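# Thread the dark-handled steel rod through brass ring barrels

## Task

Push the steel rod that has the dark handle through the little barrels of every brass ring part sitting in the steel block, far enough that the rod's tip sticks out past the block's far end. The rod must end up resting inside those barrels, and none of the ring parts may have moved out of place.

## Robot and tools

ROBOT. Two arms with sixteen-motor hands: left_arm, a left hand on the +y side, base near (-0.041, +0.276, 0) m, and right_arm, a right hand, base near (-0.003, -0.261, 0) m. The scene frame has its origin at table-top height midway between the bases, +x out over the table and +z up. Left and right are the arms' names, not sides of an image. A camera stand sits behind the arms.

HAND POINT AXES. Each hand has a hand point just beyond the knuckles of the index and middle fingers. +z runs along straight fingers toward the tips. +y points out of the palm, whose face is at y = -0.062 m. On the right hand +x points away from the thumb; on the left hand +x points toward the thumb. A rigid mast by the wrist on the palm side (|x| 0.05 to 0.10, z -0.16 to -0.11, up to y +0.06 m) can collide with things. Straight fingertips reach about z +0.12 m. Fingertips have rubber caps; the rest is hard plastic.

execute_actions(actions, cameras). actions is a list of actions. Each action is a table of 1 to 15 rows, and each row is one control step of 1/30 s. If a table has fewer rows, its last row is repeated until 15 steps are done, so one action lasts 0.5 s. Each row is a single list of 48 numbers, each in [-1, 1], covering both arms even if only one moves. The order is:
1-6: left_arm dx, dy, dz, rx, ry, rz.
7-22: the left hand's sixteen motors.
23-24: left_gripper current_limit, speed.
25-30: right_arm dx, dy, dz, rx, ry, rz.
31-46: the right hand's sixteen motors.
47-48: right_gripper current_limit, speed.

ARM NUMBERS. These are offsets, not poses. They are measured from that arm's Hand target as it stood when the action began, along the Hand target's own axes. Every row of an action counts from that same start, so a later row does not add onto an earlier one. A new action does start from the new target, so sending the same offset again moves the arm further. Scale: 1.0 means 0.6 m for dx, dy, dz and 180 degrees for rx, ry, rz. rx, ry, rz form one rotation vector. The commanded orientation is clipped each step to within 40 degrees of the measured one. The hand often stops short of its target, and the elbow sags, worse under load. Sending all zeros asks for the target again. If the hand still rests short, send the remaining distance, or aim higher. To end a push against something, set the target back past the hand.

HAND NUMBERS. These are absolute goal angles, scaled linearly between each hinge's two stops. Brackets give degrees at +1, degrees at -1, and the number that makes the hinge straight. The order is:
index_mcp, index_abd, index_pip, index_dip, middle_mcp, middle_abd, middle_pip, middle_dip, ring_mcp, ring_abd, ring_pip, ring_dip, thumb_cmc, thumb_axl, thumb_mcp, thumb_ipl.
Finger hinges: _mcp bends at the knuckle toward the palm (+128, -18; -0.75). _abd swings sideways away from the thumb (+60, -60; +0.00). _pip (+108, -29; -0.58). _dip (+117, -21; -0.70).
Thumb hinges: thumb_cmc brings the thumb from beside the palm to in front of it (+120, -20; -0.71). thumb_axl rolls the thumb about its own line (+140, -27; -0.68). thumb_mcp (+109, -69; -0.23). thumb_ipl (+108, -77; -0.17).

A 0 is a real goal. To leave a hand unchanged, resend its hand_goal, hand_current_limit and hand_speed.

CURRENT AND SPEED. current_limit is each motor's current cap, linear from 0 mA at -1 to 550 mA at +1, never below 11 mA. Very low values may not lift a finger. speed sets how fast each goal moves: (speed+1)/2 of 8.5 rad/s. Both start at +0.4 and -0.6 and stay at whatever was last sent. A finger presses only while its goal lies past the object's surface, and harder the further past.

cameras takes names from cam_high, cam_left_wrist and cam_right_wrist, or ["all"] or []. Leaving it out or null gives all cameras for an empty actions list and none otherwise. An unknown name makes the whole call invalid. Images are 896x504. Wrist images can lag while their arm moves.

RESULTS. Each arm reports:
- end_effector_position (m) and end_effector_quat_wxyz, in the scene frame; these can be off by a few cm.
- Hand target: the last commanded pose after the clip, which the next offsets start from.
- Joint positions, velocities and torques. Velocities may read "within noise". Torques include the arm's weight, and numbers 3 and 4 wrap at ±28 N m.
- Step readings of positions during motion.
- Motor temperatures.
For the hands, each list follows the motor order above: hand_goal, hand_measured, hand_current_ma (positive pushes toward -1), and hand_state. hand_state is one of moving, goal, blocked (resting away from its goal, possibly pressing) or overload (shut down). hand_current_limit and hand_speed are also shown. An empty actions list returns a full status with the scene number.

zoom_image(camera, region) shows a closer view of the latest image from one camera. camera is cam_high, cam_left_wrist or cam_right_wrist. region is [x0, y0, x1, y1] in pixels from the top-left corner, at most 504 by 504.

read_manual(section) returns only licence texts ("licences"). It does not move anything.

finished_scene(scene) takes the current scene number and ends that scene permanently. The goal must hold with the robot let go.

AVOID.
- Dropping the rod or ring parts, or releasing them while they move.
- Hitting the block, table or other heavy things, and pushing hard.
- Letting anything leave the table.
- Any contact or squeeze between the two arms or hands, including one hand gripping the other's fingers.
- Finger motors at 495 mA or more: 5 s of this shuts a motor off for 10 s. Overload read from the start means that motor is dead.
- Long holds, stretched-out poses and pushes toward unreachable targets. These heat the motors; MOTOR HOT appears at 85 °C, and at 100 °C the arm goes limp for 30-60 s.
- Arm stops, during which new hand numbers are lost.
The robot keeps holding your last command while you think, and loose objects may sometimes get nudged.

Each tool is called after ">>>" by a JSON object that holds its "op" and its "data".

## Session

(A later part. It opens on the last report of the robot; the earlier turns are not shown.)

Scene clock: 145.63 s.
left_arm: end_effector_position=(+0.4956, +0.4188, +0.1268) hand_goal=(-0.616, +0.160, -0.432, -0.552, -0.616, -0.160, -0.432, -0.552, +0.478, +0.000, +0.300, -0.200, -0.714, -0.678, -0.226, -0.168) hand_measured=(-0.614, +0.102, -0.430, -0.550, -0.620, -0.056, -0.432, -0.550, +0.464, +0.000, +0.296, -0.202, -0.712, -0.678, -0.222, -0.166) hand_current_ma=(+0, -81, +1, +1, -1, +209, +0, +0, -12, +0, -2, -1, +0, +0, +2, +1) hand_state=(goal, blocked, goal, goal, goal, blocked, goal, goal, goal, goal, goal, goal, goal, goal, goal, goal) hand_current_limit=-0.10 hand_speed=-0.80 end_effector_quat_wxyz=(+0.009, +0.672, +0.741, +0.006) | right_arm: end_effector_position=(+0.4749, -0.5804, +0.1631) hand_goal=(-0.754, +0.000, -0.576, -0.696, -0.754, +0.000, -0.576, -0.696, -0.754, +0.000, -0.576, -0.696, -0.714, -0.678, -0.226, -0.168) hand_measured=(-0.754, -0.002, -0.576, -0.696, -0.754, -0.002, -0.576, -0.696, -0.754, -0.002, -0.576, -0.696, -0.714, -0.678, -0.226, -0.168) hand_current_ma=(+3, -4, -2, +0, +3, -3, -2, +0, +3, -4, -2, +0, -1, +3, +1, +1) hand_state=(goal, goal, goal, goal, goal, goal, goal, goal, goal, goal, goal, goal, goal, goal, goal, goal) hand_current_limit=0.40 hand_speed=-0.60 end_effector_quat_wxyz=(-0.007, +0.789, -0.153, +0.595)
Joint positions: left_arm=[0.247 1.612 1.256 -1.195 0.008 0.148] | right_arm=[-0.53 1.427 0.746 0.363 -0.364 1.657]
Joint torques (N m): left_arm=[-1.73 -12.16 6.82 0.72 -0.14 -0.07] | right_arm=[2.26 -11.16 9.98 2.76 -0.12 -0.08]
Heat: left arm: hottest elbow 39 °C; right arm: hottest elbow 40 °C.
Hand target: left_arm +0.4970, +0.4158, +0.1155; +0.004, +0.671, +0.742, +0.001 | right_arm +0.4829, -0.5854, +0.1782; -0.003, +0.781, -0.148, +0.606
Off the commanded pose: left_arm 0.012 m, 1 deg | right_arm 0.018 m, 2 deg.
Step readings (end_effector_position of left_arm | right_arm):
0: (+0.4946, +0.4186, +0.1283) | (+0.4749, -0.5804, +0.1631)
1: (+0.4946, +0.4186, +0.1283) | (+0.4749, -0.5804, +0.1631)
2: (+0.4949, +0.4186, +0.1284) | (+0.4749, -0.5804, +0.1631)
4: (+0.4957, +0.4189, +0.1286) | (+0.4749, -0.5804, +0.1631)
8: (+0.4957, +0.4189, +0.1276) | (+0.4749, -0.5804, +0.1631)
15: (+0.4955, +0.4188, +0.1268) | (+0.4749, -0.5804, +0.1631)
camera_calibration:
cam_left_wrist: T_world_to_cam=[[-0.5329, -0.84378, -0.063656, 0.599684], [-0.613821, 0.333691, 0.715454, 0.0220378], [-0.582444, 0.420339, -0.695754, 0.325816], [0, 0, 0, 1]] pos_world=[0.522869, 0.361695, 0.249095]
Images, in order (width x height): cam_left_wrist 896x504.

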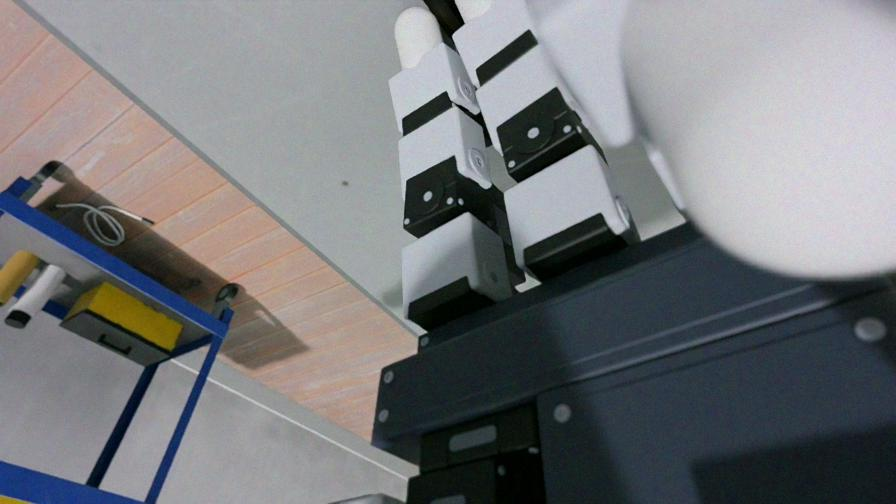

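>>> {"op": "execute_actions", "data": {"actions": [[[0,0,0.005,0,0,0,-0.616,0.16,-0.431,-0.551,-0.616,-0.16,-0.431,-0.551,0.479,0,0.3,-0.2,-0.714,-0.678,-0.226,-0.168,-0.1,-0.8,0,0,0,0,0,0,-0.754,0,-0.576,-0.696,-0.754,0,-0.576,-0.696,-0.754,0,-0.576,-0.696,-0.714,-0.678,-0.226,-0.168,0.4,-0.6]]], "cameras": ["cam_left_wrist","cam_high"]}}

>>> {"op": "zoom_image", "data": {"camera": "cam_high", "region": [540, 250, 660, 400]}}

Scene clock: 146.70 s.
left_arm: end_effector_position=(+0.4957, +0.4189, +0.1249) hand_goal=(-0.616, +0.160, -0.432, -0.552, -0.616, -0.160, -0.432, -0.552, +0.478, +0.000, +0.300, -0.200, -0.714, -0.678, -0.226, -0.168) hand_measured=(-0.614, +0.102, -0.430, -0.550, -0.618, -0.056, -0.432, -0.550, +0.464, +0.000, +0.296, -0.202, -0.712, -0.678, -0.222, -0.166) hand_current_ma=(+0, -81, +1, +1, -1, +208, +0, +0, -12, +0, -2, -1, +0, +0, +2, +1) hand_state=(goal, blocked, goal, goal, goal, blocked, goal, goal, goal, goal, goal, goal, goal, goal, goal, goal) hand_current_limit=-0.10 hand_speed=-0.80 end_effector_quat_wxyz=(+0.009, +0.672, +0.741, +0.006) | right_arm: end_effector_position=(+0.4749, -0.5804, +0.1631) hand_goal=(-0.754, +0.000, -0.576, -0.696, -0.754, +0.000, -0.576, -0.696, -0.754, +0.000, -0.576, -0.696, -0.714, -0.678, -0.226, -0.168) hand_measured=(-0.754, -0.002, -0.576, -0.696, -0.754, -0.002, -0.576, -0.696, -0.754, -0.002, -0.576, -0.696, -0.714, -0.678, -0.226, -0.168) hand_current_ma=(+3, -4, -2, +0, +3, -3, -2, +0, +3, -4, -2, +0, -1, +3, +1, +1) hand_state=(goal, goal, goal, goal, goal, goal, goal, goal, goal, goal, goal, goal, goal, goal, goal, goal) hand_current_limit=0.40 hand_speed=-0.60 end_effector_quat_wxyz=(-0.007, +0.789, -0.153, +0.595)
Joint positions: left_arm=[0.247 1.614 1.252 -1.189 0.008 0.148] | right_arm=[-0.53 1.427 0.746 0.363 -0.364 1.657]
Joint torques (N m): left_arm=[-1.38 -12.75 6.72 0.73 -0.14 -0.07] | right_arm=[2.61 -11.4 9.84 2.85 -0.1 -0.08]
Heat: left arm: hottest elbow 39 °C; right arm: hottest elbow 40 °C.
Hand target: left_arm +0.4969, +0.4157, +0.1124; +0.004, +0.671, +0.742, +0.000 | right_arm +0.4829, -0.5854, +0.1782; -0.003, +0.781, -0.148, +0.606
Off the commanded pose: left_arm 0.013 m, 1 deg | right_arm 0.018 m, 2 deg.
Step readings (end_effector_position of left_arm | right_arm):
0: (+0.4956, +0.4188, +0.1268) | (+0.4749, -0.5804, +0.1631)
1: (+0.4956, +0.4188, +0.1268) | (+0.4749, -0.5804, +0.1631)
2: (+0.4957, +0.4189, +0.1269) | (+0.4749, -0.5804, +0.1631)
4: (+0.4961, +0.4190, +0.1266) | (+0.4749, -0.5804, +0.1631)
8: (+0.4957, +0.4189, +0.1251) | (+0.4749, -0.5804, +0.1631)
15: (+0.4957, +0.4189, +0.1249) | (+0.4749, -0.5804, +0.1631)
camera_calibration:
cam_left_wrist: T_world_to_cam=[[-0.532812, -0.843775, -0.0644636, 0.599712], [-0.614573, 0.333461, 0.714915, 0.0240058], [-0.581731, 0.420533, -0.696234, 0.324168], [0, 0, 0, 1]] pos_world=[0.522866, 0.361694, 0.247194]
Images, in order (width x height): cam_high 896x504, cam_left_wrist 896x504.

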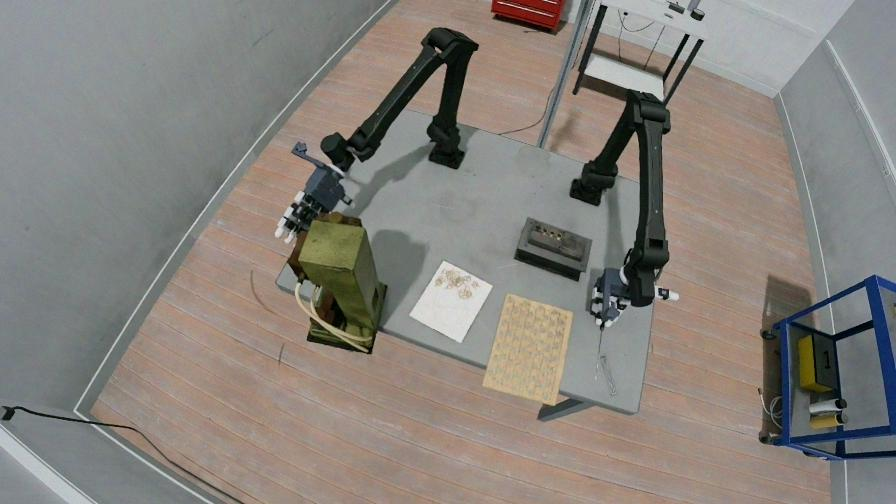

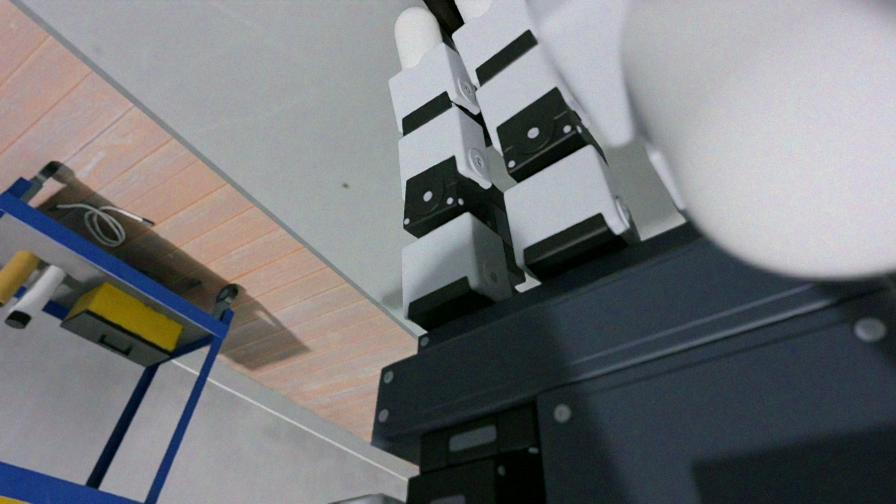

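Scaled by 3.360 from the camera's 896x504 image, which has a finer 1280x720 frame.

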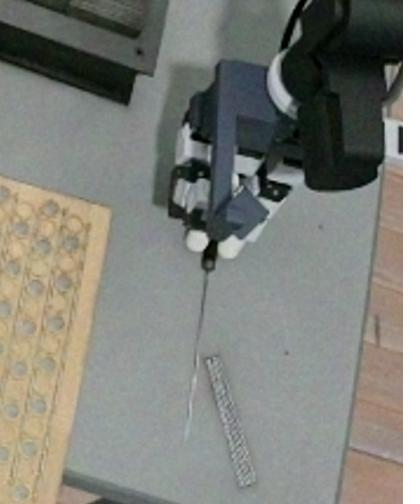

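>>> {"op": "execute_actions", "data": {"actions": [[[0,0,0.006,0,0,0,-0.616,0.16,-0.431,-0.551,-0.616,-0.16,-0.431,-0.551,0.479,0,0.3,-0.2,-0.714,-0.678,-0.226,-0.168,-0.1,-0.8,0,0,0,0,0,0,-0.754,0,-0.576,-0.696,-0.754,0,-0.576,-0.696,-0.754,0,-0.576,-0.696,-0.714,-0.678,-0.226,-0.168,0.4,-0.6]],[[0,0,0.006,0,0,0,-0.616,0.16,-0.431,-0.551,-0.616,-0.16,-0.431,-0.551,0.479,0,0.3,-0.2,-0.714,-0.678,-0.226,-0.168,-0.1,-0.8,0,0,0,0,0,0,-0.754,0,-0.576,-0.696,-0.754,0,-0.576,-0.696,-0.754,0,-0.576,-0.696,-0.714,-0.678,-0.226,-0.168,0.4,-0.6]]], "cameras": []}}

Scene clock: 148.33 s.
left_arm: end_effector_position=(+0.4961, +0.4190, +0.1244) hand_goal=(-0.616, +0.160, -0.432, -0.552, -0.616, -0.160, -0.432, -0.552, +0.478, +0.000, +0.300, -0.200, -0.714, -0.678, -0.226, -0.168) hand_measured=(-0.616, +0.102, -0.430, -0.550, -0.622, -0.056, -0.432, -0.550, +0.464, +0.000, +0.296, -0.202, -0.712, -0.678, -0.222, -0.166) hand_current_ma=(+0, -81, +1, +1, -3, +208, +0, +0, -12, +0, -2, -1, +0, +0, +2, +1) hand_state=(goal, blocked, goal, goal, goal, blocked, goal, goal, goal, goal, goal, goal, goal, goal, goal, goal) hand_current_limit=-0.10 hand_speed=-0.80 end_effector_quat_wxyz=(+0.010, +0.672, +0.740, +0.008) | right_arm: end_effector_position=(+0.4749, -0.5804, +0.1631) hand_goal=(-0.754, +0.000, -0.576, -0.696, -0.754, +0.000, -0.576, -0.696, -0.754, +0.000, -0.576, -0.696, -0.714, -0.678, -0.226, -0.168) hand_measured=(-0.754, -0.002, -0.576, -0.696, -0.754, -0.002, -0.576, -0.696, -0.754, -0.002, -0.576, -0.696, -0.714, -0.678, -0.226, -0.168) hand_current_ma=(+3, -4, -2, +0, +3, -3, -2, +0, +3, -4, -2, +0, -1, +3, +1, +1) hand_state=(goal, goal, goal, goal, goal, goal, goal, goal, goal, goal, goal, goal, goal, goal, goal, goal) hand_current_limit=0.40 hand_speed=-0.60 end_effector_quat_wxyz=(-0.007, +0.789, -0.153, +0.595)
Joint positions: left_arm=[0.247 1.614 1.25 -1.183 0.008 0.148] | right_arm=[-0.53 1.427 0.746 0.363 -0.364 1.657]
Joint torques (N m): left_arm=[-1.55 -11.75 6.08 1.2 -0.11 -0.04] | right_arm=[3.25 -11.46 9.98 2.99 -0.09 -0.12]
Motor temperatures (°C): left_arm=[30 35 39 24 29 25] | right_arm=[31 27 41 26 23 28]
Heat: left arm: hottest elbow 39 °C; right arm: hottest elbow 41 °C.
Hand target: left_arm +0.4971, +0.4158, +0.1053; +0.004, +0.671, +0.742, +0.001 | right_arm +0.4829, -0.5854, +0.1782; -0.003, +0.781, -0.148, +0.606
Off the commanded pose: left_arm 0.019 m, 1 deg | right_arm 0.018 m, 2 deg.
Step readings (end_effector_position of left_arm | right_arm):
0: (+0.4957, +0.4189, +0.1249) | (+0.4749, -0.5804, +0.1631)
1: (+0.4958, +0.4189, +0.1249) | (+0.4749, -0.5804, +0.1631)
2: (+0.4959, +0.4189, +0.1250) | (+0.4749, -0.5804, +0.1631)
4: (+0.4959, +0.4189, +0.1249) | (+0.4749, -0.5804, +0.1631)
8: (+0.4958, +0.4189, +0.1246) | (+0.4749, -0.5804, +0.1631)
15: (+0.4958, +0.4189, +0.1246) | (+0.4749, -0.5804, +0.1631)
16: (+0.4958, +0.4189, +0.1246) | (+0.4749, -0.5804, +0.1631)
17: (+0.4958, +0.4189, +0.1245) | (+0.4749, -0.5804, +0.1631)
19: (+0.4958, +0.4189, +0.1242) | (+0.4749, -0.5804, +0.1631)
23: (+0.4960, +0.4190, +0.1243) | (+0.4749, -0.5804, +0.1631)
30: (+0.4961, +0.4190, +0.1244) | (+0.4749, -0.5804, +0.1631)
No camera images: "cameras" was empty.

>>> {"op": "execute_actions", "data": {"actions": [[[0,0,-0.022,0,0,0,-0.616,-0.1,-0.431,-0.551,-0.616,0.1,-0.431,-0.551,0.479,0,0.3,-0.2,-0.714,-0.678,-0.226,-0.168,-0.1,-0.8,0,0,0,0,0,0,-0.754,0,-0.576,-0.696,-0.754,0,-0.576,-0.696,-0.754,0,-0.576,-0.696,-0.714,-0.678,-0.226,-0.168,0.4,-0.6]],[[0,0,-0.07,0,0,0,-0.616,-0.1,-0.431,-0.551,-0.616,0.1,-0.431,-0.551,0.479,0,0.3,-0.2,-0.714,-0.678,-0.226,-0.168,-0.1,-0.6,0,0,0,0,0,0,-0.754,0,-0.576,-0.696,-0.754,0,-0.576,-0.696,-0.754,0,-0.576,-0.696,-0.714,-0.678,-0.226,-0.168,0.4,-0.6]],[[0,0,-0.08,0,0,0,-0.616,-0.1,-0.431,-0.551,-0.616,0.1,-0.431,-0.551,0.479,0,0.3,-0.2,-0.714,-0.678,-0.226,-0.168,-0.1,-0.6,0,0,0,0,0,0,-0.754,0,-0.576,-0.696,-0.754,0,-0.576,-0.696,-0.754,0,-0.576,-0.696,-0.714,-0.678,-0.226,-0.168,0.4,-0.6]]], "cameras": ["cam_left_wrist","cam_high"]}}

>>> {"op": "zoom_image", "data": {"camera": "cam_high", "region": [540, 250, 660, 400]}}

Scene clock: 153.33 s.
left_arm: end_effector_position=(+0.4848, +0.4170, +0.1952) hand_goal=(-0.616, -0.100, -0.432, -0.552, -0.616, +0.100, -0.432, -0.552, +0.478, +0.000, +0.300, -0.200, -0.714, -0.678, -0.226, -0.168) hand_measured=(-0.616, -0.096, -0.430, -0.550, -0.614, +0.096, -0.430, -0.550, +0.464, +0.000, +0.296, -0.202, -0.714, -0.678, -0.222, -0.166) hand_current_ma=(+0, +1, +0, +1, +0, -1, +1, +1, -12, +0, -2, -1, +0, +0, +2, +1) hand_state=(goal, goal, goal, goal, goal, goal, goal, goal, goal, goal, goal, goal, goal, goal, goal, goal) hand_current_limit=-0.10 hand_speed=-0.60 end_effector_quat_wxyz=(-0.003, +0.669, +0.743, -0.008) | right_arm: end_effector_position=(+0.4749, -0.5804, +0.1631) hand_goal=(-0.754, +0.000, -0.576, -0.696, -0.754, +0.000, -0.576, -0.696, -0.754, +0.000, -0.576, -0.696, -0.714, -0.678, -0.226, -0.168) hand_measured=(-0.754, -0.002, -0.576, -0.696, -0.754, -0.002, -0.576, -0.696, -0.754, -0.002, -0.576, -0.696, -0.714, -0.678, -0.226, -0.168) hand_current_ma=(+3, -4, -2, +0, +3, -3, -2, +0, +3, -4, -2, +0, -1, +3, +1, +1) hand_state=(goal, goal, goal, goal, goal, goal, goal, goal, goal, goal, goal, goal, goal, goal, goal, goal) hand_current_limit=0.40 hand_speed=-0.60 end_effector_quat_wxyz=(-0.007, +0.789, -0.153, +0.595)
Joint positions: left_arm=[0.245 1.559 1.387 -1.416 0.004 0.139] | right_arm=[-0.53 1.427 0.746 0.363 -0.364 1.657]
Joint torques (N m): left_arm=[-1.44 -13.16 10.37 0.02 0.04 0.05] | right_arm=[2.37 -10.99 9.91 2.85 -0.1 -0.1]
Heat: left arm: hottest elbow 39 °C; right arm: hottest elbow 41 °C.
Hand target: left_arm +0.4964, +0.4162, +0.2086; +0.004, +0.671, +0.742, +0.001 | right_arm +0.4829, -0.5854, +0.1782; -0.003, +0.781, -0.148, +0.606
Off the commanded pose: left_arm 0.018 m, 1 deg | right_arm 0.018 m, 2 deg.
Step readings (end_effector_position of left_arm | right_arm):
0: (+0.4961, +0.4190, +0.1244) | (+0.4749, -0.5804, +0.1631)
1: (+0.4961, +0.4190, +0.1244) | (+0.4749, -0.5804, +0.1631)
2: (+0.4962, +0.4188, +0.1244) | (+0.4749, -0.5804, +0.1631)
4: (+0.4960, +0.4186, +0.1243) | (+0.4749, -0.5804, +0.1631)
8: (+0.4950, +0.4197, +0.1243) | (+0.4749, -0.5804, +0.1631)
15: (+0.4945, +0.4214, +0.1244) | (+0.4749, -0.5804, +0.1631)
16: (+0.4942, +0.4214, +0.1243) | (+0.4749, -0.5804, +0.1631)
17: (+0.4924, +0.4205, +0.1237) | (+0.4749, -0.5804, +0.1631)
19: (+0.4876, +0.4180, +0.1236) | (+0.4749, -0.5804, +0.1631)
23: (+0.4803, +0.4160, +0.1268) | (+0.4749, -0.5804, +0.1631)
30: (+0.4829, +0.4165, +0.1395) | (+0.4749, -0.5804, +0.1631)
31: (+0.4830, +0.4165, +0.1404) | (+0.4749, -0.5804, +0.1631)
32: (+0.4819, +0.4163, +0.1419) | (+0.4749, -0.5804, +0.1631)
34: (+0.4794, +0.4156, +0.1477) | (+0.4749, -0.5804, +0.1631)
38: (+0.4819, +0.4163, +0.1724) | (+0.4749, -0.5804, +0.1631)
45: (+0.4859, +0.4173, +0.1956) | (+0.4749, -0.5804, +0.1631)
camera_calibration:
cam_left_wrist: T_world_to_cam=[[-0.528353, -0.848099, -0.0396383, 0.59162], [-0.589605, 0.332921, 0.735887, -0.0483298], [-0.610909, 0.412179, -0.675943, 0.381226], [0, 0, 0, 1]] pos_world=[0.516982, 0.360709, 0.316703]
Images, in order (width x height): cam_high 896x504, cam_left_wrist 896x504.

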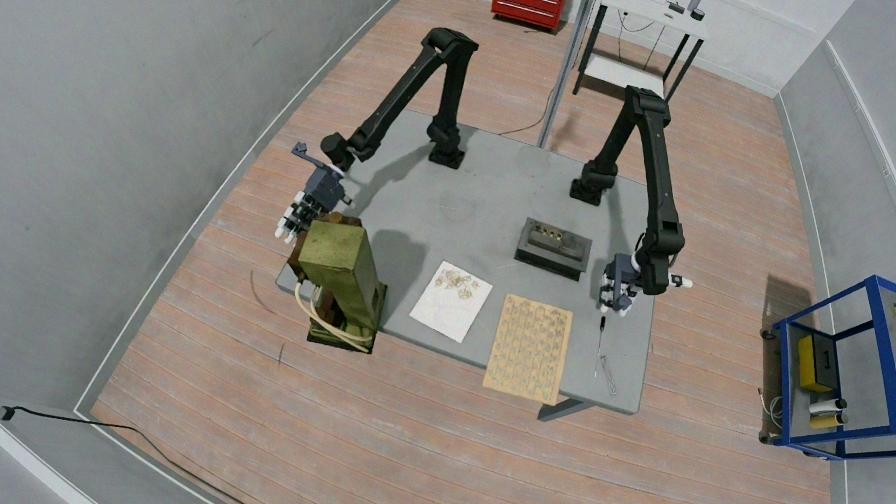

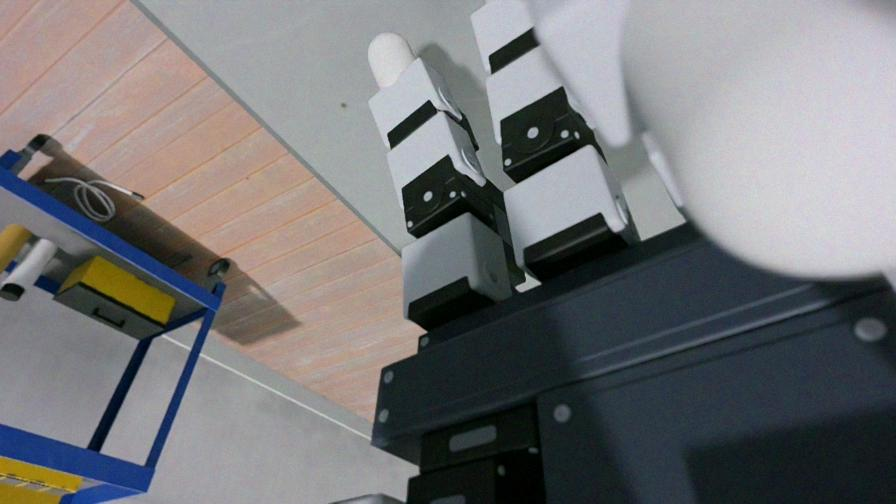

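Scaled by 3.360 from the camera's 896x504 image, which has a finer 1280x720 frame.

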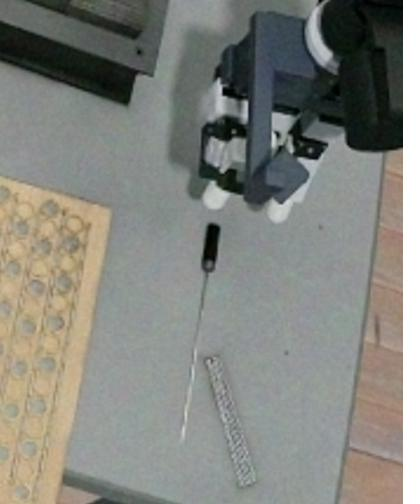

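>>> {"op": "execute_actions", "data": {"actions": [[[0,0,0,0.0835,0.0704,0.1198,-0.521,0.1,0.285,-0.159,-0.452,-0.1,0.182,-0.203,-0.754,0,-0.576,-0.696,-0.714,-0.678,-0.169,0.265,0.0,-0.5,0,0,0,0,0,0,-0.754,0,-0.576,-0.696,-0.754,0,-0.576,-0.696,-0.754,0,-0.576,-0.696,-0.714,-0.678,-0.226,-0.168,0.4,-0.6]],[[0,0,0,0.0835,0.0704,0.1198,-0.521,0.1,0.285,-0.159,-0.452,-0.1,0.182,-0.203,-0.754,0,-0.576,-0.696,-0.714,-0.678,-0.169,0.265,0.0,-0.5,0,0,0,0,0,0,-0.754,0,-0.576,-0.696,-0.754,0,-0.576,-0.696,-0.754,0,-0.576,-0.696,-0.714,-0.678,-0.226,-0.168,0.4,-0.6]],[[0,0,0,0.0835,0.0704,0.1198,-0.521,0.1,0.285,-0.159,-0.452,-0.1,0.182,-0.203,-0.754,0,-0.576,-0.696,-0.714,-0.678,-0.169,0.265,0.0,-0.5,0,0,0,0,0,0,-0.754,0,-0.576,-0.696,-0.754,0,-0.576,-0.696,-0.754,0,-0.576,-0.696,-0.714,-0.678,-0.226,-0.168,0.4,-0.6]],[[0,0,0,0.0835,0.0704,0.1198,-0.521,0.1,0.285,-0.159,-0.452,-0.1,0.182,-0.203,-0.754,0,-0.576,-0.696,-0.714,-0.678,-0.169,0.265,0.0,-0.5,0,0,0,0,0,0,-0.754,0,-0.576,-0.696,-0.754,0,-0.576,-0.696,-0.754,0,-0.576,-0.696,-0.714,-0.678,-0.226,-0.168,0.4,-0.6]]], "cameras": ["cam_high","cam_left_wrist"]}}

>>> {"op": "zoom_image", "data": {"camera": "cam_high", "region": [540, 250, 680, 400]}}

Scene clock: 157.30 s.
left_arm: end_effector_position=(+0.4874, +0.4138, +0.2019) hand_goal=(-0.522, +0.100, +0.284, -0.160, -0.452, -0.100, +0.182, -0.204, -0.754, +0.000, -0.576, -0.696, -0.714, -0.678, -0.170, +0.264) hand_measured=(-0.516, +0.098, +0.282, -0.164, -0.448, -0.098, +0.180, -0.208, -0.742, +0.002, -0.574, -0.694, -0.708, -0.678, -0.166, +0.264) hand_current_ma=(+2, +0, -1, -1, +2, +1, -1, -1, +10, +0, +1, +1, +3, +0, +2, +0) hand_state=(goal, goal, goal, goal, goal, goal, goal, goal, goal, goal, goal, goal, goal, goal, goal, goal) hand_current_limit=0.00 hand_speed=-0.50 end_effector_quat_wxyz=(-0.569, +0.817, -0.034, -0.085) | right_arm: end_effector_position=(+0.4749, -0.5804, +0.1631) hand_goal=(-0.754, +0.000, -0.576, -0.696, -0.754, +0.000, -0.576, -0.696, -0.754, +0.000, -0.576, -0.696, -0.714, -0.678, -0.226, -0.168) hand_measured=(-0.754, -0.002, -0.576, -0.696, -0.754, -0.002, -0.576, -0.696, -0.754, -0.002, -0.576, -0.696, -0.714, -0.678, -0.226, -0.168) hand_current_ma=(+3, -4, -2, +0, +3, -3, -2, +0, +3, -4, -2, +0, -1, +3, +1, +1) hand_state=(goal, goal, goal, goal, goal, goal, goal, goal, goal, goal, goal, goal, goal, goal, goal, goal) hand_current_limit=0.40 hand_speed=-0.60 end_effector_quat_wxyz=(-0.007, +0.789, -0.153, +0.595)
Joint positions: left_arm=[0.01 1.818 1.643 -1.664 -1.212 1.475] | right_arm=[-0.53 1.427 0.746 0.363 -0.364 1.657]
Joint torques (N m): left_arm=[-0.5 -17.32 9.24 0.13 -1.19 0.12] | right_arm=[2.49 -11.87 9.95 2.73 -0.03 -0.08]
Heat: left arm: hottest elbow 39 °C; right arm: hottest elbow 41 °C.
Hand target: left_arm +0.4963, +0.4163, +0.2086; -0.567, +0.820, -0.031, -0.074 | right_arm +0.4829, -0.5854, +0.1782; -0.003, +0.781, -0.148, +0.606
Off the commanded pose: left_arm 0.011 m, 1 deg | right_arm 0.018 m, 2 deg.
Step readings (end_effector_position of left_arm | right_arm):
0: (+0.4847, +0.4170, +0.1952) | (+0.4749, -0.5804, +0.1631)
1: (+0.4839, +0.4180, +0.1953) | (+0.4749, -0.5804, +0.1631)
2: (+0.4807, +0.4216, +0.1959) | (+0.4749, -0.5804, +0.1631)
4: (+0.4762, +0.4283, +0.1993) | (+0.4749, -0.5804, +0.1631)
8: (+0.4815, +0.4294, +0.2050) | (+0.4749, -0.5804, +0.1631)
15: (+0.4833, +0.4192, +0.1996) | (+0.4749, -0.5804, +0.1631)
16: (+0.4827, +0.4200, +0.1992) | (+0.4749, -0.5804, +0.1631)
17: (+0.4812, +0.4241, +0.1998) | (+0.4749, -0.5804, +0.1631)
19: (+0.4799, +0.4333, +0.2032) | (+0.4749, -0.5804, +0.1631)
23: (+0.4825, +0.4312, +0.2058) | (+0.4749, -0.5804, +0.1631)
30: (+0.4846, +0.4190, +0.2030) | (+0.4749, -0.5804, +0.1631)
31: (+0.4842, +0.4198, +0.2029) | (+0.4749, -0.5804, +0.1631)
32: (+0.4833, +0.4247, +0.2043) | (+0.4749, -0.5804, +0.1631)
34: (+0.4828, +0.4353, +0.2090) | (+0.4749, -0.5804, +0.1631)
38: (+0.4857, +0.4320, +0.2104) | (+0.4749, -0.5804, +0.1631)
45: (+0.4861, +0.4172, +0.2025) | (+0.4749, -0.5804, +0.1631)
46: (+0.4857, +0.4183, +0.2025) | (+0.4749, -0.5804, +0.1631)
47: (+0.4853, +0.4235, +0.2052) | (+0.4749, -0.5804, +0.1631)
49: (+0.4863, +0.4347, +0.2129) | (+0.4749, -0.5804, +0.1631)
53: (+0.4894, +0.4300, +0.2142) | (+0.4749, -0.5804, +0.1631)
60: (+0.4883, +0.4144, +0.2028) | (+0.4749, -0.5804, +0.1631)
camera_calibration:
cam_left_wrist: T_world_to_cam=[[-0.687461, 0.233983, 0.687495, 0.0735159], [0.540325, -0.467728, 0.699485, -0.262709], [0.485228, 0.85234, 0.195118, -0.503591], [0, 0, 0, 1]] pos_world=[0.436844, 0.289153, 0.231479]
Images, in order (width x height): cam_high 896x504, cam_left_wrist 896x504.

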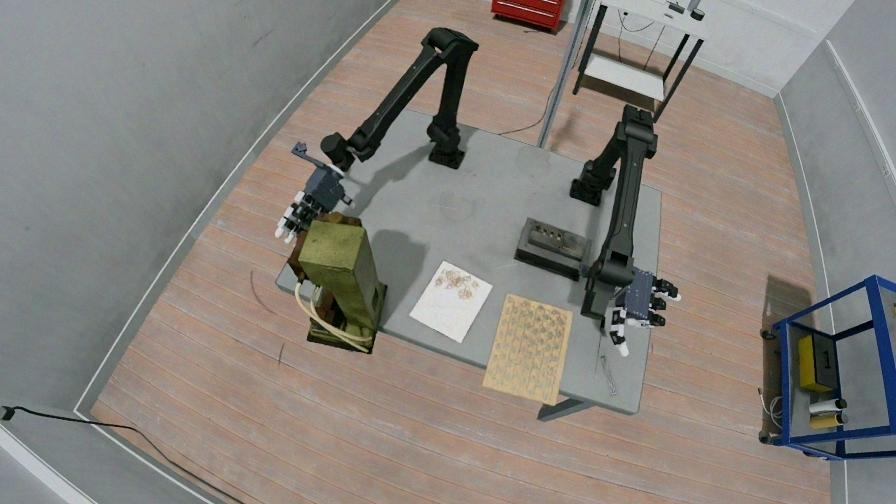

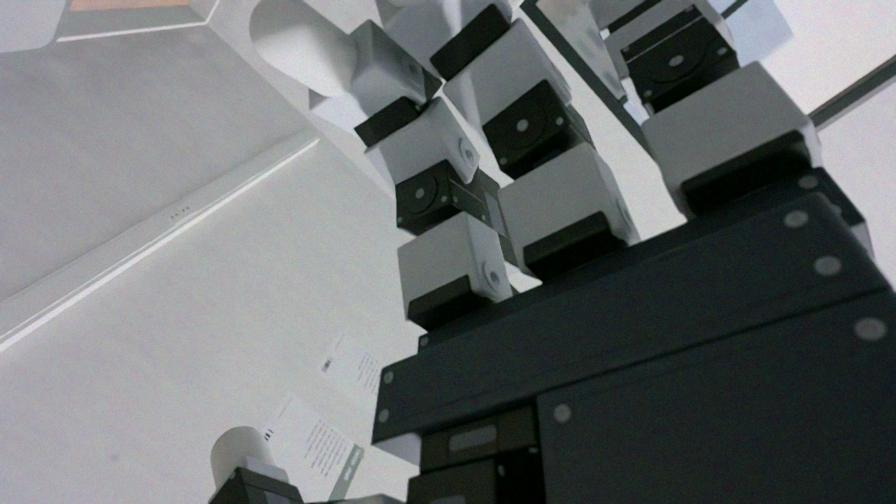

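Scaled by 3.360 from the camera's 896x504 image, which has a finer 1280x720 frame.

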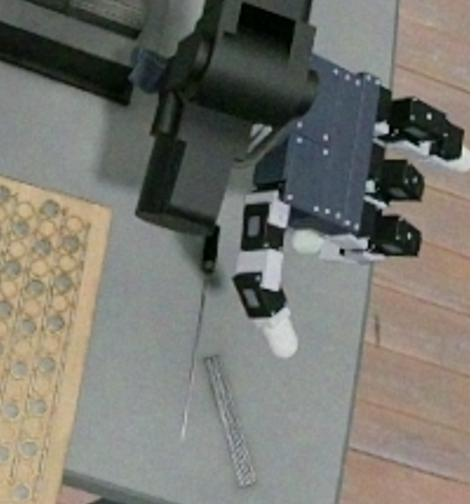

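>>> {"op": "execute_actions", "data": {"actions": [[[0.0008,0.0838,0.0465,0,0,0,-0.521,0.1,0.285,-0.159,-0.452,-0.1,0.182,-0.203,-0.754,0,-0.576,-0.696,-0.714,-0.678,-0.169,0.265,-0.2,-0.5,0,0,0,0,0,0,-0.754,0,-0.576,-0.696,-0.754,0,-0.576,-0.696,-0.754,0,-0.576,-0.696,-0.714,-0.678,-0.226,-0.168,0.4,-0.6]],[[0.0008,0.0838,0.0465,0,0,0,-0.521,0.1,0.285,-0.159,-0.452,-0.1,0.182,-0.203,-0.754,0,-0.576,-0.696,-0.714,-0.678,-0.169,0.265,-0.2,-0.5,0,0,0,0,0,0,-0.754,0,-0.576,-0.696,-0.754,0,-0.576,-0.696,-0.754,0,-0.576,-0.696,-0.714,-0.678,-0.226,-0.168,0.4,-0.6]]], "cameras": ["cam_high","cam_left_wrist"]}}

>>> {"op": "zoom_image", "data": {"camera": "cam_high", "region": [540, 250, 680, 400]}}

Scene clock: 160.30 s.
left_arm: end_effector_position=(+0.4803, +0.4292, +0.1007) hand_goal=(-0.522, +0.100, +0.284, -0.160, -0.452, -0.100, +0.182, -0.204, -0.754, +0.000, -0.576, -0.696, -0.714, -0.678, -0.170, +0.264) hand_measured=(-0.516, +0.098, +0.282, -0.164, -0.448, -0.098, +0.180, -0.208, -0.742, +0.002, -0.574, -0.694, -0.708, -0.678, -0.166, +0.264) hand_current_ma=(+2, +0, -1, -1, +2, +1, -1, -1, +10, +0, +1, +1, +3, +0, +1, +0) hand_state=(goal, goal, goal, goal, goal, goal, goal, goal, goal, goal, goal, goal, goal, goal, goal, goal) hand_current_limit=-0.20 hand_speed=-0.50 end_effector_quat_wxyz=(-0.568, +0.820, -0.028, -0.069) | right_arm: end_effector_position=(+0.4749, -0.5804, +0.1631) hand_goal=(-0.754, +0.000, -0.576, -0.696, -0.754, +0.000, -0.576, -0.696, -0.754, +0.000, -0.576, -0.696, -0.714, -0.678, -0.226, -0.168) hand_measured=(-0.754, -0.002, -0.576, -0.696, -0.754, -0.002, -0.576, -0.696, -0.754, -0.002, -0.576, -0.696, -0.714, -0.678, -0.226, -0.168) hand_current_ma=(+3, -4, -2, +0, +3, -3, -2, +0, +3, -4, -2, +0, -1, +3, +1, +1) hand_state=(goal, goal, goal, goal, goal, goal, goal, goal, goal, goal, goal, goal, goal, goal, goal, goal) hand_current_limit=0.40 hand_speed=-0.60 end_effector_quat_wxyz=(-0.007, +0.789, -0.153, +0.595)
Joint positions: left_arm=[0.041 1.839 1.402 -1.262 -1.215 1.59] | right_arm=[-0.53 1.427 0.746 0.363 -0.364 1.657]
Joint torques (N m): left_arm=[-0.44 -16.79 6.49 0.32 -1.17 0.23] | right_arm=[3.14 -11.46 10.09 3.08 -0.11 -0.08]
Heat: left arm: hottest elbow 39 °C; right arm: hottest elbow 41 °C.
Hand target: left_arm +0.4788, +0.4325, +0.0961; -0.567, +0.820, -0.032, -0.074 | right_arm +0.4829, -0.5854, +0.1782; -0.003, +0.781, -0.148, +0.606
Off the commanded pose: left_arm 0.006 m, 1 deg | right_arm 0.018 m, 2 deg.
Step readings (end_effector_position of left_arm | right_arm):
0: (+0.4873, +0.4138, +0.2019) | (+0.4749, -0.5804, +0.1631)
1: (+0.4879, +0.4138, +0.2018) | (+0.4749, -0.5804, +0.1631)
2: (+0.4901, +0.4141, +0.2007) | (+0.4749, -0.5804, +0.1631)
4: (+0.4932, +0.4152, +0.1932) | (+0.4749, -0.5804, +0.1631)
8: (+0.4881, +0.4170, +0.1685) | (+0.4749, -0.5804, +0.1631)
15: (+0.4884, +0.4209, +0.1570) | (+0.4749, -0.5804, +0.1631)
16: (+0.4890, +0.4212, +0.1564) | (+0.4749, -0.5804, +0.1631)
17: (+0.4896, +0.4219, +0.1538) | (+0.4749, -0.5804, +0.1631)
19: (+0.4890, +0.4230, +0.1437) | (+0.4749, -0.5804, +0.1631)
23: (+0.4785, +0.4254, +0.1158) | (+0.4749, -0.5804, +0.1631)
30: (+0.4791, +0.4292, +0.1009) | (+0.4749, -0.5804, +0.1631)
camera_calibration:
cam_left_wrist: T_world_to_cam=[[-0.70718, 0.243367, 0.663829, 0.142487], [0.512838, -0.469768, 0.718551, -0.168731], [0.486717, 0.848582, 0.207403, -0.493883], [0, 0, 0, 1]] pos_world=[0.427676, 0.305159, 0.129087]
Images, in order (width x height): cam_high 896x504, cam_left_wrist 896x504.

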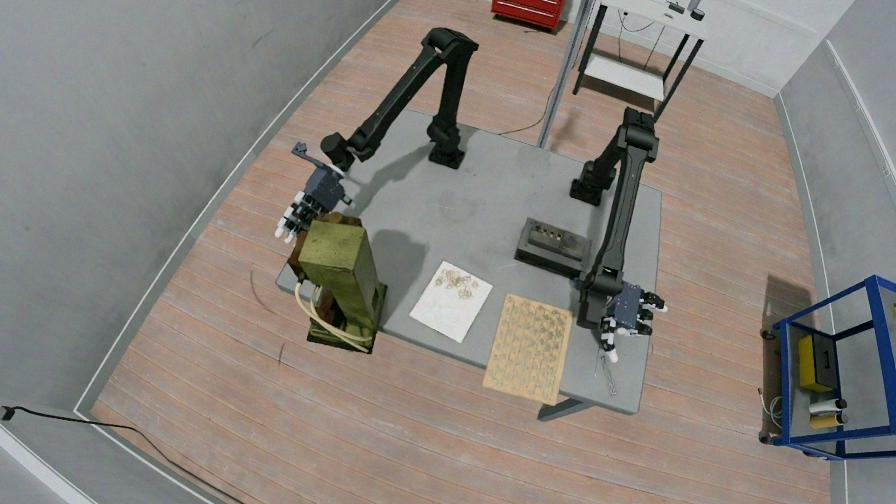

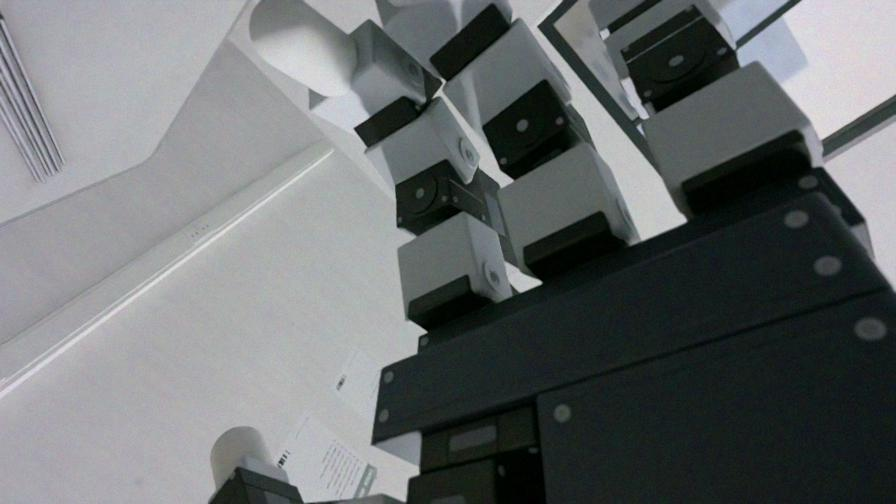

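Scaled by 3.360 from the camera's 896x504 image, which has a finer 1280x720 frame.

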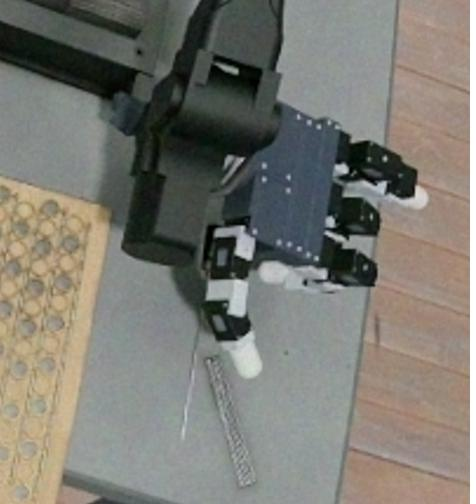

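>>> {"op": "execute_actions", "data": {"actions": [[[-0.0048,0.0718,0.0317,0,0,0,-0.521,0.1,0.285,-0.159,-0.452,-0.1,0.182,-0.203,-0.754,0,-0.576,-0.696,-0.714,-0.678,-0.169,0.265,-0.3,-0.5,0,0,0,0,0,0,-0.754,0,-0.576,-0.696,-0.754,0,-0.576,-0.696,-0.754,0,-0.576,-0.696,-0.714,-0.678,-0.226,-0.168,0.4,-0.6]]], "cameras": ["cam_high","cam_left_wrist"]}}

>>> {"op": "zoom_image", "data": {"camera": "cam_high", "region": [540, 250, 680, 400]}}

Scene clock: 162.27 s.
left_arm: end_effector_position=(+0.4704, +0.4305, +0.0563) hand_goal=(-0.522, +0.100, +0.284, -0.160, -0.452, -0.100, +0.182, -0.204, -0.754, +0.000, -0.576, -0.696, -0.714, -0.678, -0.170, +0.264) hand_measured=(-0.516, +0.098, +0.282, -0.164, -0.448, -0.098, +0.180, -0.208, -0.742, +0.000, -0.574, -0.694, -0.708, -0.678, -0.166, +0.264) hand_current_ma=(+2, +0, -1, -1, +2, +0, -1, -1, +10, +0, +1, +1, +3, +0, +1, +0) hand_state=(goal, goal, goal, goal, goal, goal, goal, goal, goal, goal, goal, goal, goal, goal, goal, goal) hand_current_limit=-0.30 hand_speed=-0.50 end_effector_quat_wxyz=(-0.568, +0.820, -0.029, -0.067) | right_arm: end_effector_position=(+0.4749, -0.5804, +0.1631) hand_goal=(-0.754, +0.000, -0.576, -0.696, -0.754, +0.000, -0.576, -0.696, -0.754, +0.000, -0.576, -0.696, -0.714, -0.678, -0.226, -0.168) hand_measured=(-0.754, -0.002, -0.576, -0.696, -0.754, -0.002, -0.576, -0.696, -0.754, -0.002, -0.576, -0.696, -0.714, -0.678, -0.226, -0.168) hand_current_ma=(+3, -4, -2, +0, +3, -3, -2, +0, +3, -4, -2, +0, -1, +3, +1, +1) hand_state=(goal, goal, goal, goal, goal, goal, goal, goal, goal, goal, goal, goal, goal, goal, goal, goal) hand_current_limit=0.40 hand_speed=-0.60 end_effector_quat_wxyz=(-0.007, +0.789, -0.153, +0.595)
Joint positions: left_arm=[0.044 1.866 1.312 -1.125 -1.216 1.607] | right_arm=[-0.53 1.427 0.746 0.363 -0.364 1.657]
Joint torques (N m): left_arm=[-0.03 -15.79 6.15 0.38 -1.18 0.18] | right_arm=[2.55 -11.81 9.8 2.7 -0.18 -0.11]
Heat: left arm: hottest elbow 39 °C; right arm: hottest elbow 41 °C.
Hand target: left_arm +0.4684, +0.4349, +0.0500; -0.567, +0.820, -0.031, -0.075 | right_arm +0.4829, -0.5854, +0.1782; -0.003, +0.781, -0.148, +0.606
Off the commanded pose: left_arm 0.008 m, 1 deg | right_arm 0.018 m, 2 deg.
Step readings (end_effector_position of left_arm | right_arm):
0: (+0.4803, +0.4291, +0.1007) | (+0.4749, -0.5804, +0.1631)
1: (+0.4803, +0.4291, +0.1003) | (+0.4749, -0.5804, +0.1631)
2: (+0.4805, +0.4295, +0.0985) | (+0.4749, -0.5804, +0.1631)
4: (+0.4788, +0.4301, +0.0911) | (+0.4749, -0.5804, +0.1631)
8: (+0.4697, +0.4299, +0.0698) | (+0.4749, -0.5804, +0.1631)
15: (+0.4694, +0.4305, +0.0564) | (+0.4749, -0.5804, +0.1631)
camera_calibration:
cam_left_wrist: T_world_to_cam=[[-0.708235, 0.245341, 0.661975, 0.164429], [0.509559, -0.471337, 0.719855, -0.12895], [0.488623, 0.847142, 0.208802, -0.481359], [0, 0, 0, 1]] pos_world=[0.417365, 0.306659, 0.0844864]
Images, in order (width x height): cam_high 896x504, cam_left_wrist 896x504.

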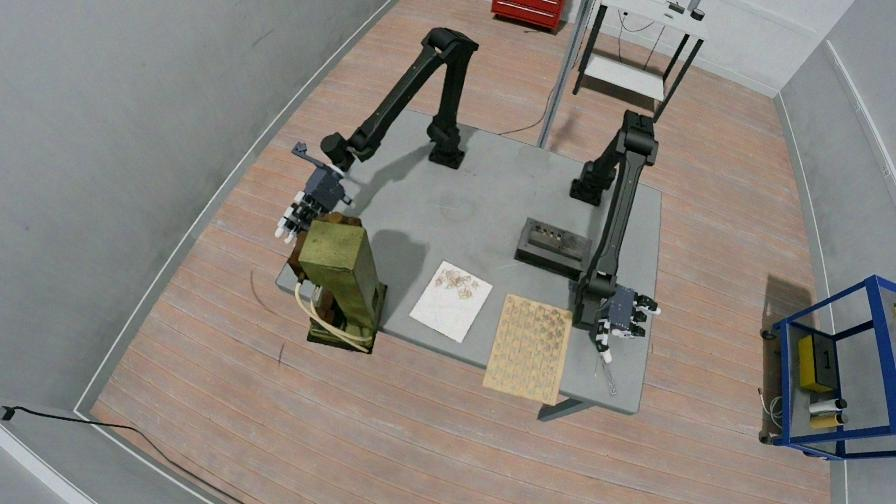

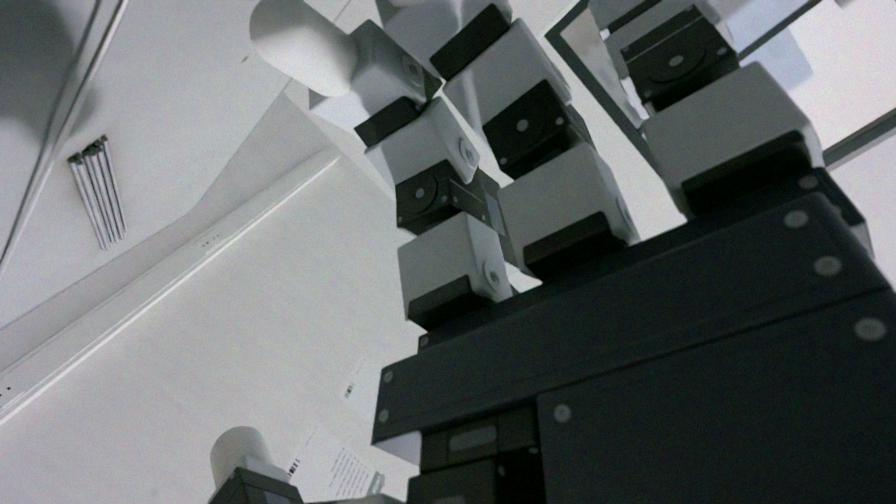

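Scaled by 3.360 from the camera's 896x504 image, which has a finer 1280x720 frame.

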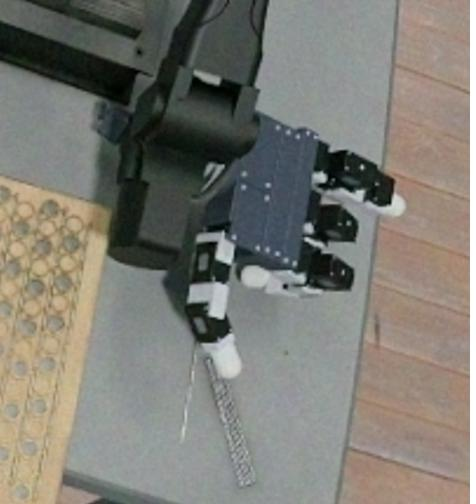

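>>> {"op": "execute_actions", "data": {"actions": [[[0.0036,0.0232,0.0086,0,0,0,-0.521,0.1,0.285,-0.159,-0.452,-0.1,0.182,-0.203,-0.754,0,-0.576,-0.696,-0.714,-0.678,-0.169,0.265,-0.4,-0.5,0,0,0,0,0,0,-0.754,0,-0.576,-0.696,-0.754,0,-0.576,-0.696,-0.754,0,-0.576,-0.696,-0.714,-0.678,-0.226,-0.168,0.4,-0.6]]], "cameras": ["cam_left_wrist"]}}

Scene clock: 164.40 s.
left_arm: end_effector_position=(+0.4719, +0.4306, +0.0462) hand_goal=(-0.522, +0.100, +0.284, -0.160, -0.452, -0.100, +0.182, -0.204, -0.754, +0.000, -0.576, -0.696, -0.714, -0.678, -0.170, +0.264) hand_measured=(-0.516, +0.098, +0.282, -0.164, -0.448, -0.098, +0.180, -0.208, -0.742, +0.000, -0.574, -0.694, -0.708, -0.678, -0.166, +0.264) hand_current_ma=(+2, +0, -1, -1, +2, +0, -1, -1, +10, +0, +1, +1, +3, +0, +1, +0) hand_state=(goal, goal, goal, goal, goal, goal, goal, goal, goal, goal, goal, goal, goal, goal, goal, goal) hand_current_limit=-0.40 hand_speed=-0.50 end_effector_quat_wxyz=(-0.568, +0.820, -0.026, -0.063) | right_arm: end_effector_position=(+0.4749, -0.5804, +0.1631) hand_goal=(-0.754, +0.000, -0.576, -0.696, -0.754, +0.000, -0.576, -0.696, -0.754, +0.000, -0.576, -0.696, -0.714, -0.678, -0.226, -0.168) hand_measured=(-0.754, -0.002, -0.576, -0.696, -0.754, -0.002, -0.576, -0.696, -0.754, -0.002, -0.576, -0.696, -0.714, -0.678, -0.226, -0.168) hand_current_ma=(+3, -4, -2, +0, +3, -3, -2, +0, +3, -4, -2, +0, -1, +3, +1, +1) hand_state=(goal, goal, goal, goal, goal, goal, goal, goal, goal, goal, goal, goal, goal, goal, goal, goal) hand_current_limit=0.40 hand_speed=-0.60 end_effector_quat_wxyz=(-0.007, +0.789, -0.153, +0.595)
Joint positions: left_arm=[0.044 1.878 1.299 -1.089 -1.216 1.609] | right_arm=[-0.53 1.427 0.746 0.363 -0.364 1.657]
Joint torques (N m): left_arm=[-0.5 -15.5 5.83 0.29 -1.15 0.12] | right_arm=[2.49 -11.4 9.87 2.84 -0.11 -0.08]
Heat: left arm: hottest elbow 39 °C; right arm: hottest elbow 41 °C.
Hand target: left_arm +0.4682, +0.4349, +0.0350; -0.567, +0.820, -0.032, -0.075 | right_arm +0.4829, -0.5854, +0.1782; -0.003, +0.781, -0.148, +0.606
Off the commanded pose: left_arm 0.013 m, 1 deg | right_arm 0.018 m, 2 deg.
Step readings (end_effector_position of left_arm | right_arm):
0: (+0.4703, +0.4305, +0.0563) | (+0.4749, -0.5804, +0.1631)
1: (+0.4704, +0.4305, +0.0563) | (+0.4749, -0.5804, +0.1631)
2: (+0.4709, +0.4305, +0.0562) | (+0.4749, -0.5804, +0.1631)
4: (+0.4724, +0.4306, +0.0554) | (+0.4749, -0.5804, +0.1631)
8: (+0.4726, +0.4306, +0.0515) | (+0.4749, -0.5804, +0.1631)
15: (+0.4716, +0.4306, +0.0462) | (+0.4749, -0.5804, +0.1631)
camera_calibration:
cam_left_wrist: T_world_to_cam=[[-0.714696, 0.245381, 0.654979, 0.1754], [0.502197, -0.47177, 0.724728, -0.118971], [0.486834, 0.846889, 0.213943, -0.479314], [0, 0, 0, 1]] pos_world=[0.418451, 0.306759, 0.0738841]
Images, in order (width x height): cam_left_wrist 896x504.

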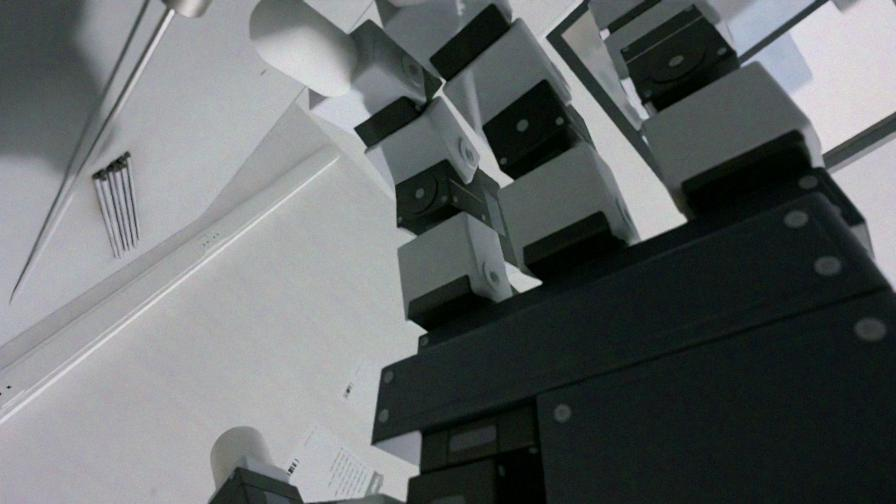

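>>> {"op": "execute_actions", "data": {"actions": [[[0.0016,0.0118,0.0044,0,0,0,-0.521,0.1,0.285,-0.159,-0.452,-0.1,0.182,-0.203,-0.754,0,-0.576,-0.696,-0.714,-0.678,-0.169,0.265,-0.4,-0.5,0,0,0,0,0,0,-0.754,0,-0.576,-0.696,-0.754,0,-0.576,-0.696,-0.754,0,-0.576,-0.696,-0.714,-0.678,-0.226,-0.168,0.4,-0.6]],[[0,0,0,0,0,0,-0.521,0.1,0.285,-0.159,-0.452,-0.1,0.182,-0.203,-0.754,0,-0.576,-0.696,-0.714,-0.678,-0.169,0.265,-0.4,-0.5,0,0,0,0,0,0,-0.754,0,-0.576,-0.696,-0.754,0,-0.576,-0.696,-0.754,0,-0.576,-0.696,-0.714,-0.678,-0.226,-0.168,0.4,-0.6]]], "cameras": ["cam_left_wrist"]}}

Scene clock: 166.63 s.
left_arm: end_effector_position=(+0.4718, +0.4308, +0.0392) hand_goal=(-0.522, +0.100, +0.284, -0.160, -0.452, -0.100, +0.182, -0.204, -0.754, +0.000, -0.576, -0.696, -0.714, -0.678, -0.170, +0.264) hand_measured=(-0.516, +0.098, +0.282, -0.164, -0.448, -0.098, +0.180, -0.206, -0.742, +0.000, -0.574, -0.694, -0.708, -0.678, -0.166, +0.264) hand_current_ma=(+2, +0, -1, -1, +2, +0, +0, -1, +10, +0, +1, +1, +3, +0, +1, +0) hand_state=(goal, goal, goal, goal, goal, goal, goal, goal, goal, goal, goal, goal, goal, goal, goal, goal) hand_current_limit=-0.40 hand_speed=-0.50 end_effector_quat_wxyz=(-0.568, +0.820, -0.026, -0.063) | right_arm: end_effector_position=(+0.4749, -0.5804, +0.1631) hand_goal=(-0.754, +0.000, -0.576, -0.696, -0.754, +0.000, -0.576, -0.696, -0.754, +0.000, -0.576, -0.696, -0.714, -0.678, -0.226, -0.168) hand_measured=(-0.754, -0.002, -0.576, -0.696, -0.754, -0.002, -0.576, -0.696, -0.754, -0.002, -0.576, -0.696, -0.714, -0.678, -0.226, -0.168) hand_current_ma=(+3, -4, -2, +0, +3, -3, -2, +0, +3, -4, -2, +0, -1, +3, +1, +1) hand_state=(goal, goal, goal, goal, goal, goal, goal, goal, goal, goal, goal, goal, goal, goal, goal, goal) hand_current_limit=0.40 hand_speed=-0.60 end_effector_quat_wxyz=(-0.007, +0.789, -0.153, +0.595)
Joint positions: left_arm=[0.044 1.888 1.293 -1.072 -1.216 1.61] | right_arm=[-0.53 1.427 0.746 0.363 -0.364 1.657]
Joint torques (N m): left_arm=[-0.26 -15.62 5.72 0.54 -1.16 0.13] | right_arm=[2.02 -11.63 9.81 2.63 -0.11 -0.11]
Heat: left arm: hottest elbow 39 °C; right arm: hottest elbow 41 °C.
Hand target: left_arm +0.4680, +0.4349, +0.0275; -0.567, +0.820, -0.031, -0.074 | right_arm +0.4829, -0.5854, +0.1782; -0.003, +0.781, -0.148, +0.606
Off the commanded pose: left_arm 0.013 m, 1 deg | right_arm 0.018 m, 2 deg.
Step readings (end_effector_position of left_arm | right_arm):
0: (+0.4719, +0.4306, +0.0462) | (+0.4749, -0.5804, +0.1631)
1: (+0.4719, +0.4306, +0.0462) | (+0.4749, -0.5804, +0.1631)
2: (+0.4722, +0.4306, +0.0462) | (+0.4749, -0.5804, +0.1631)
4: (+0.4729, +0.4306, +0.0455) | (+0.4749, -0.5804, +0.1631)
8: (+0.4727, +0.4306, +0.0424) | (+0.4749, -0.5804, +0.1631)
15: (+0.4719, +0.4306, +0.0392) | (+0.4749, -0.5804, +0.1631)
16: (+0.4719, +0.4306, +0.0392) | (+0.4749, -0.5804, +0.1631)
17: (+0.4719, +0.4306, +0.0392) | (+0.4749, -0.5804, +0.1631)
19: (+0.4718, +0.4308, +0.0392) | (+0.4749, -0.5804, +0.1631)
23: (+0.4719, +0.4308, +0.0392) | (+0.4749, -0.5804, +0.1631)
30: (+0.4718, +0.4308, +0.0392) | (+0.4749, -0.5804, +0.1631)
camera_calibration:
cam_left_wrist: T_world_to_cam=[[-0.71473, 0.245413, 0.65493, 0.179943], [0.502149, -0.471754, 0.724772, -0.113791], [0.486835, 0.846889, 0.213943, -0.477986], [0, 0, 0, 1]] pos_world=[0.418451, 0.306959, 0.0668842]
Images, in order (width x height): cam_left_wrist 896x504.

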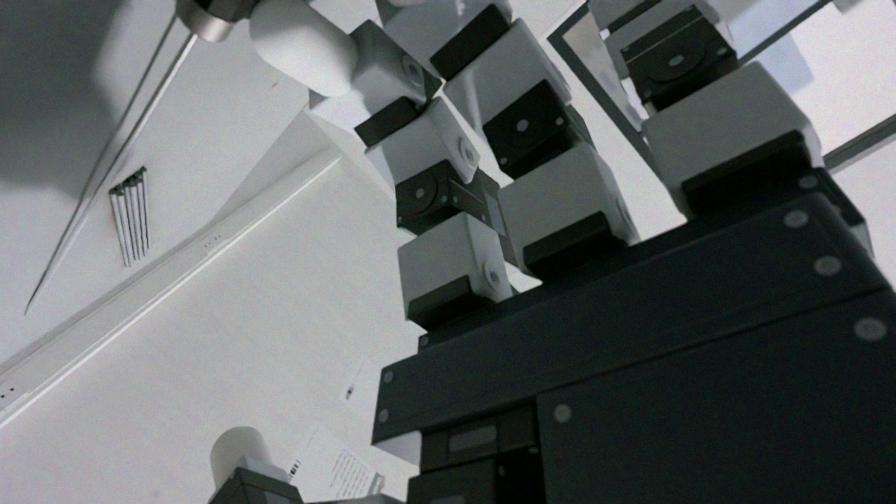

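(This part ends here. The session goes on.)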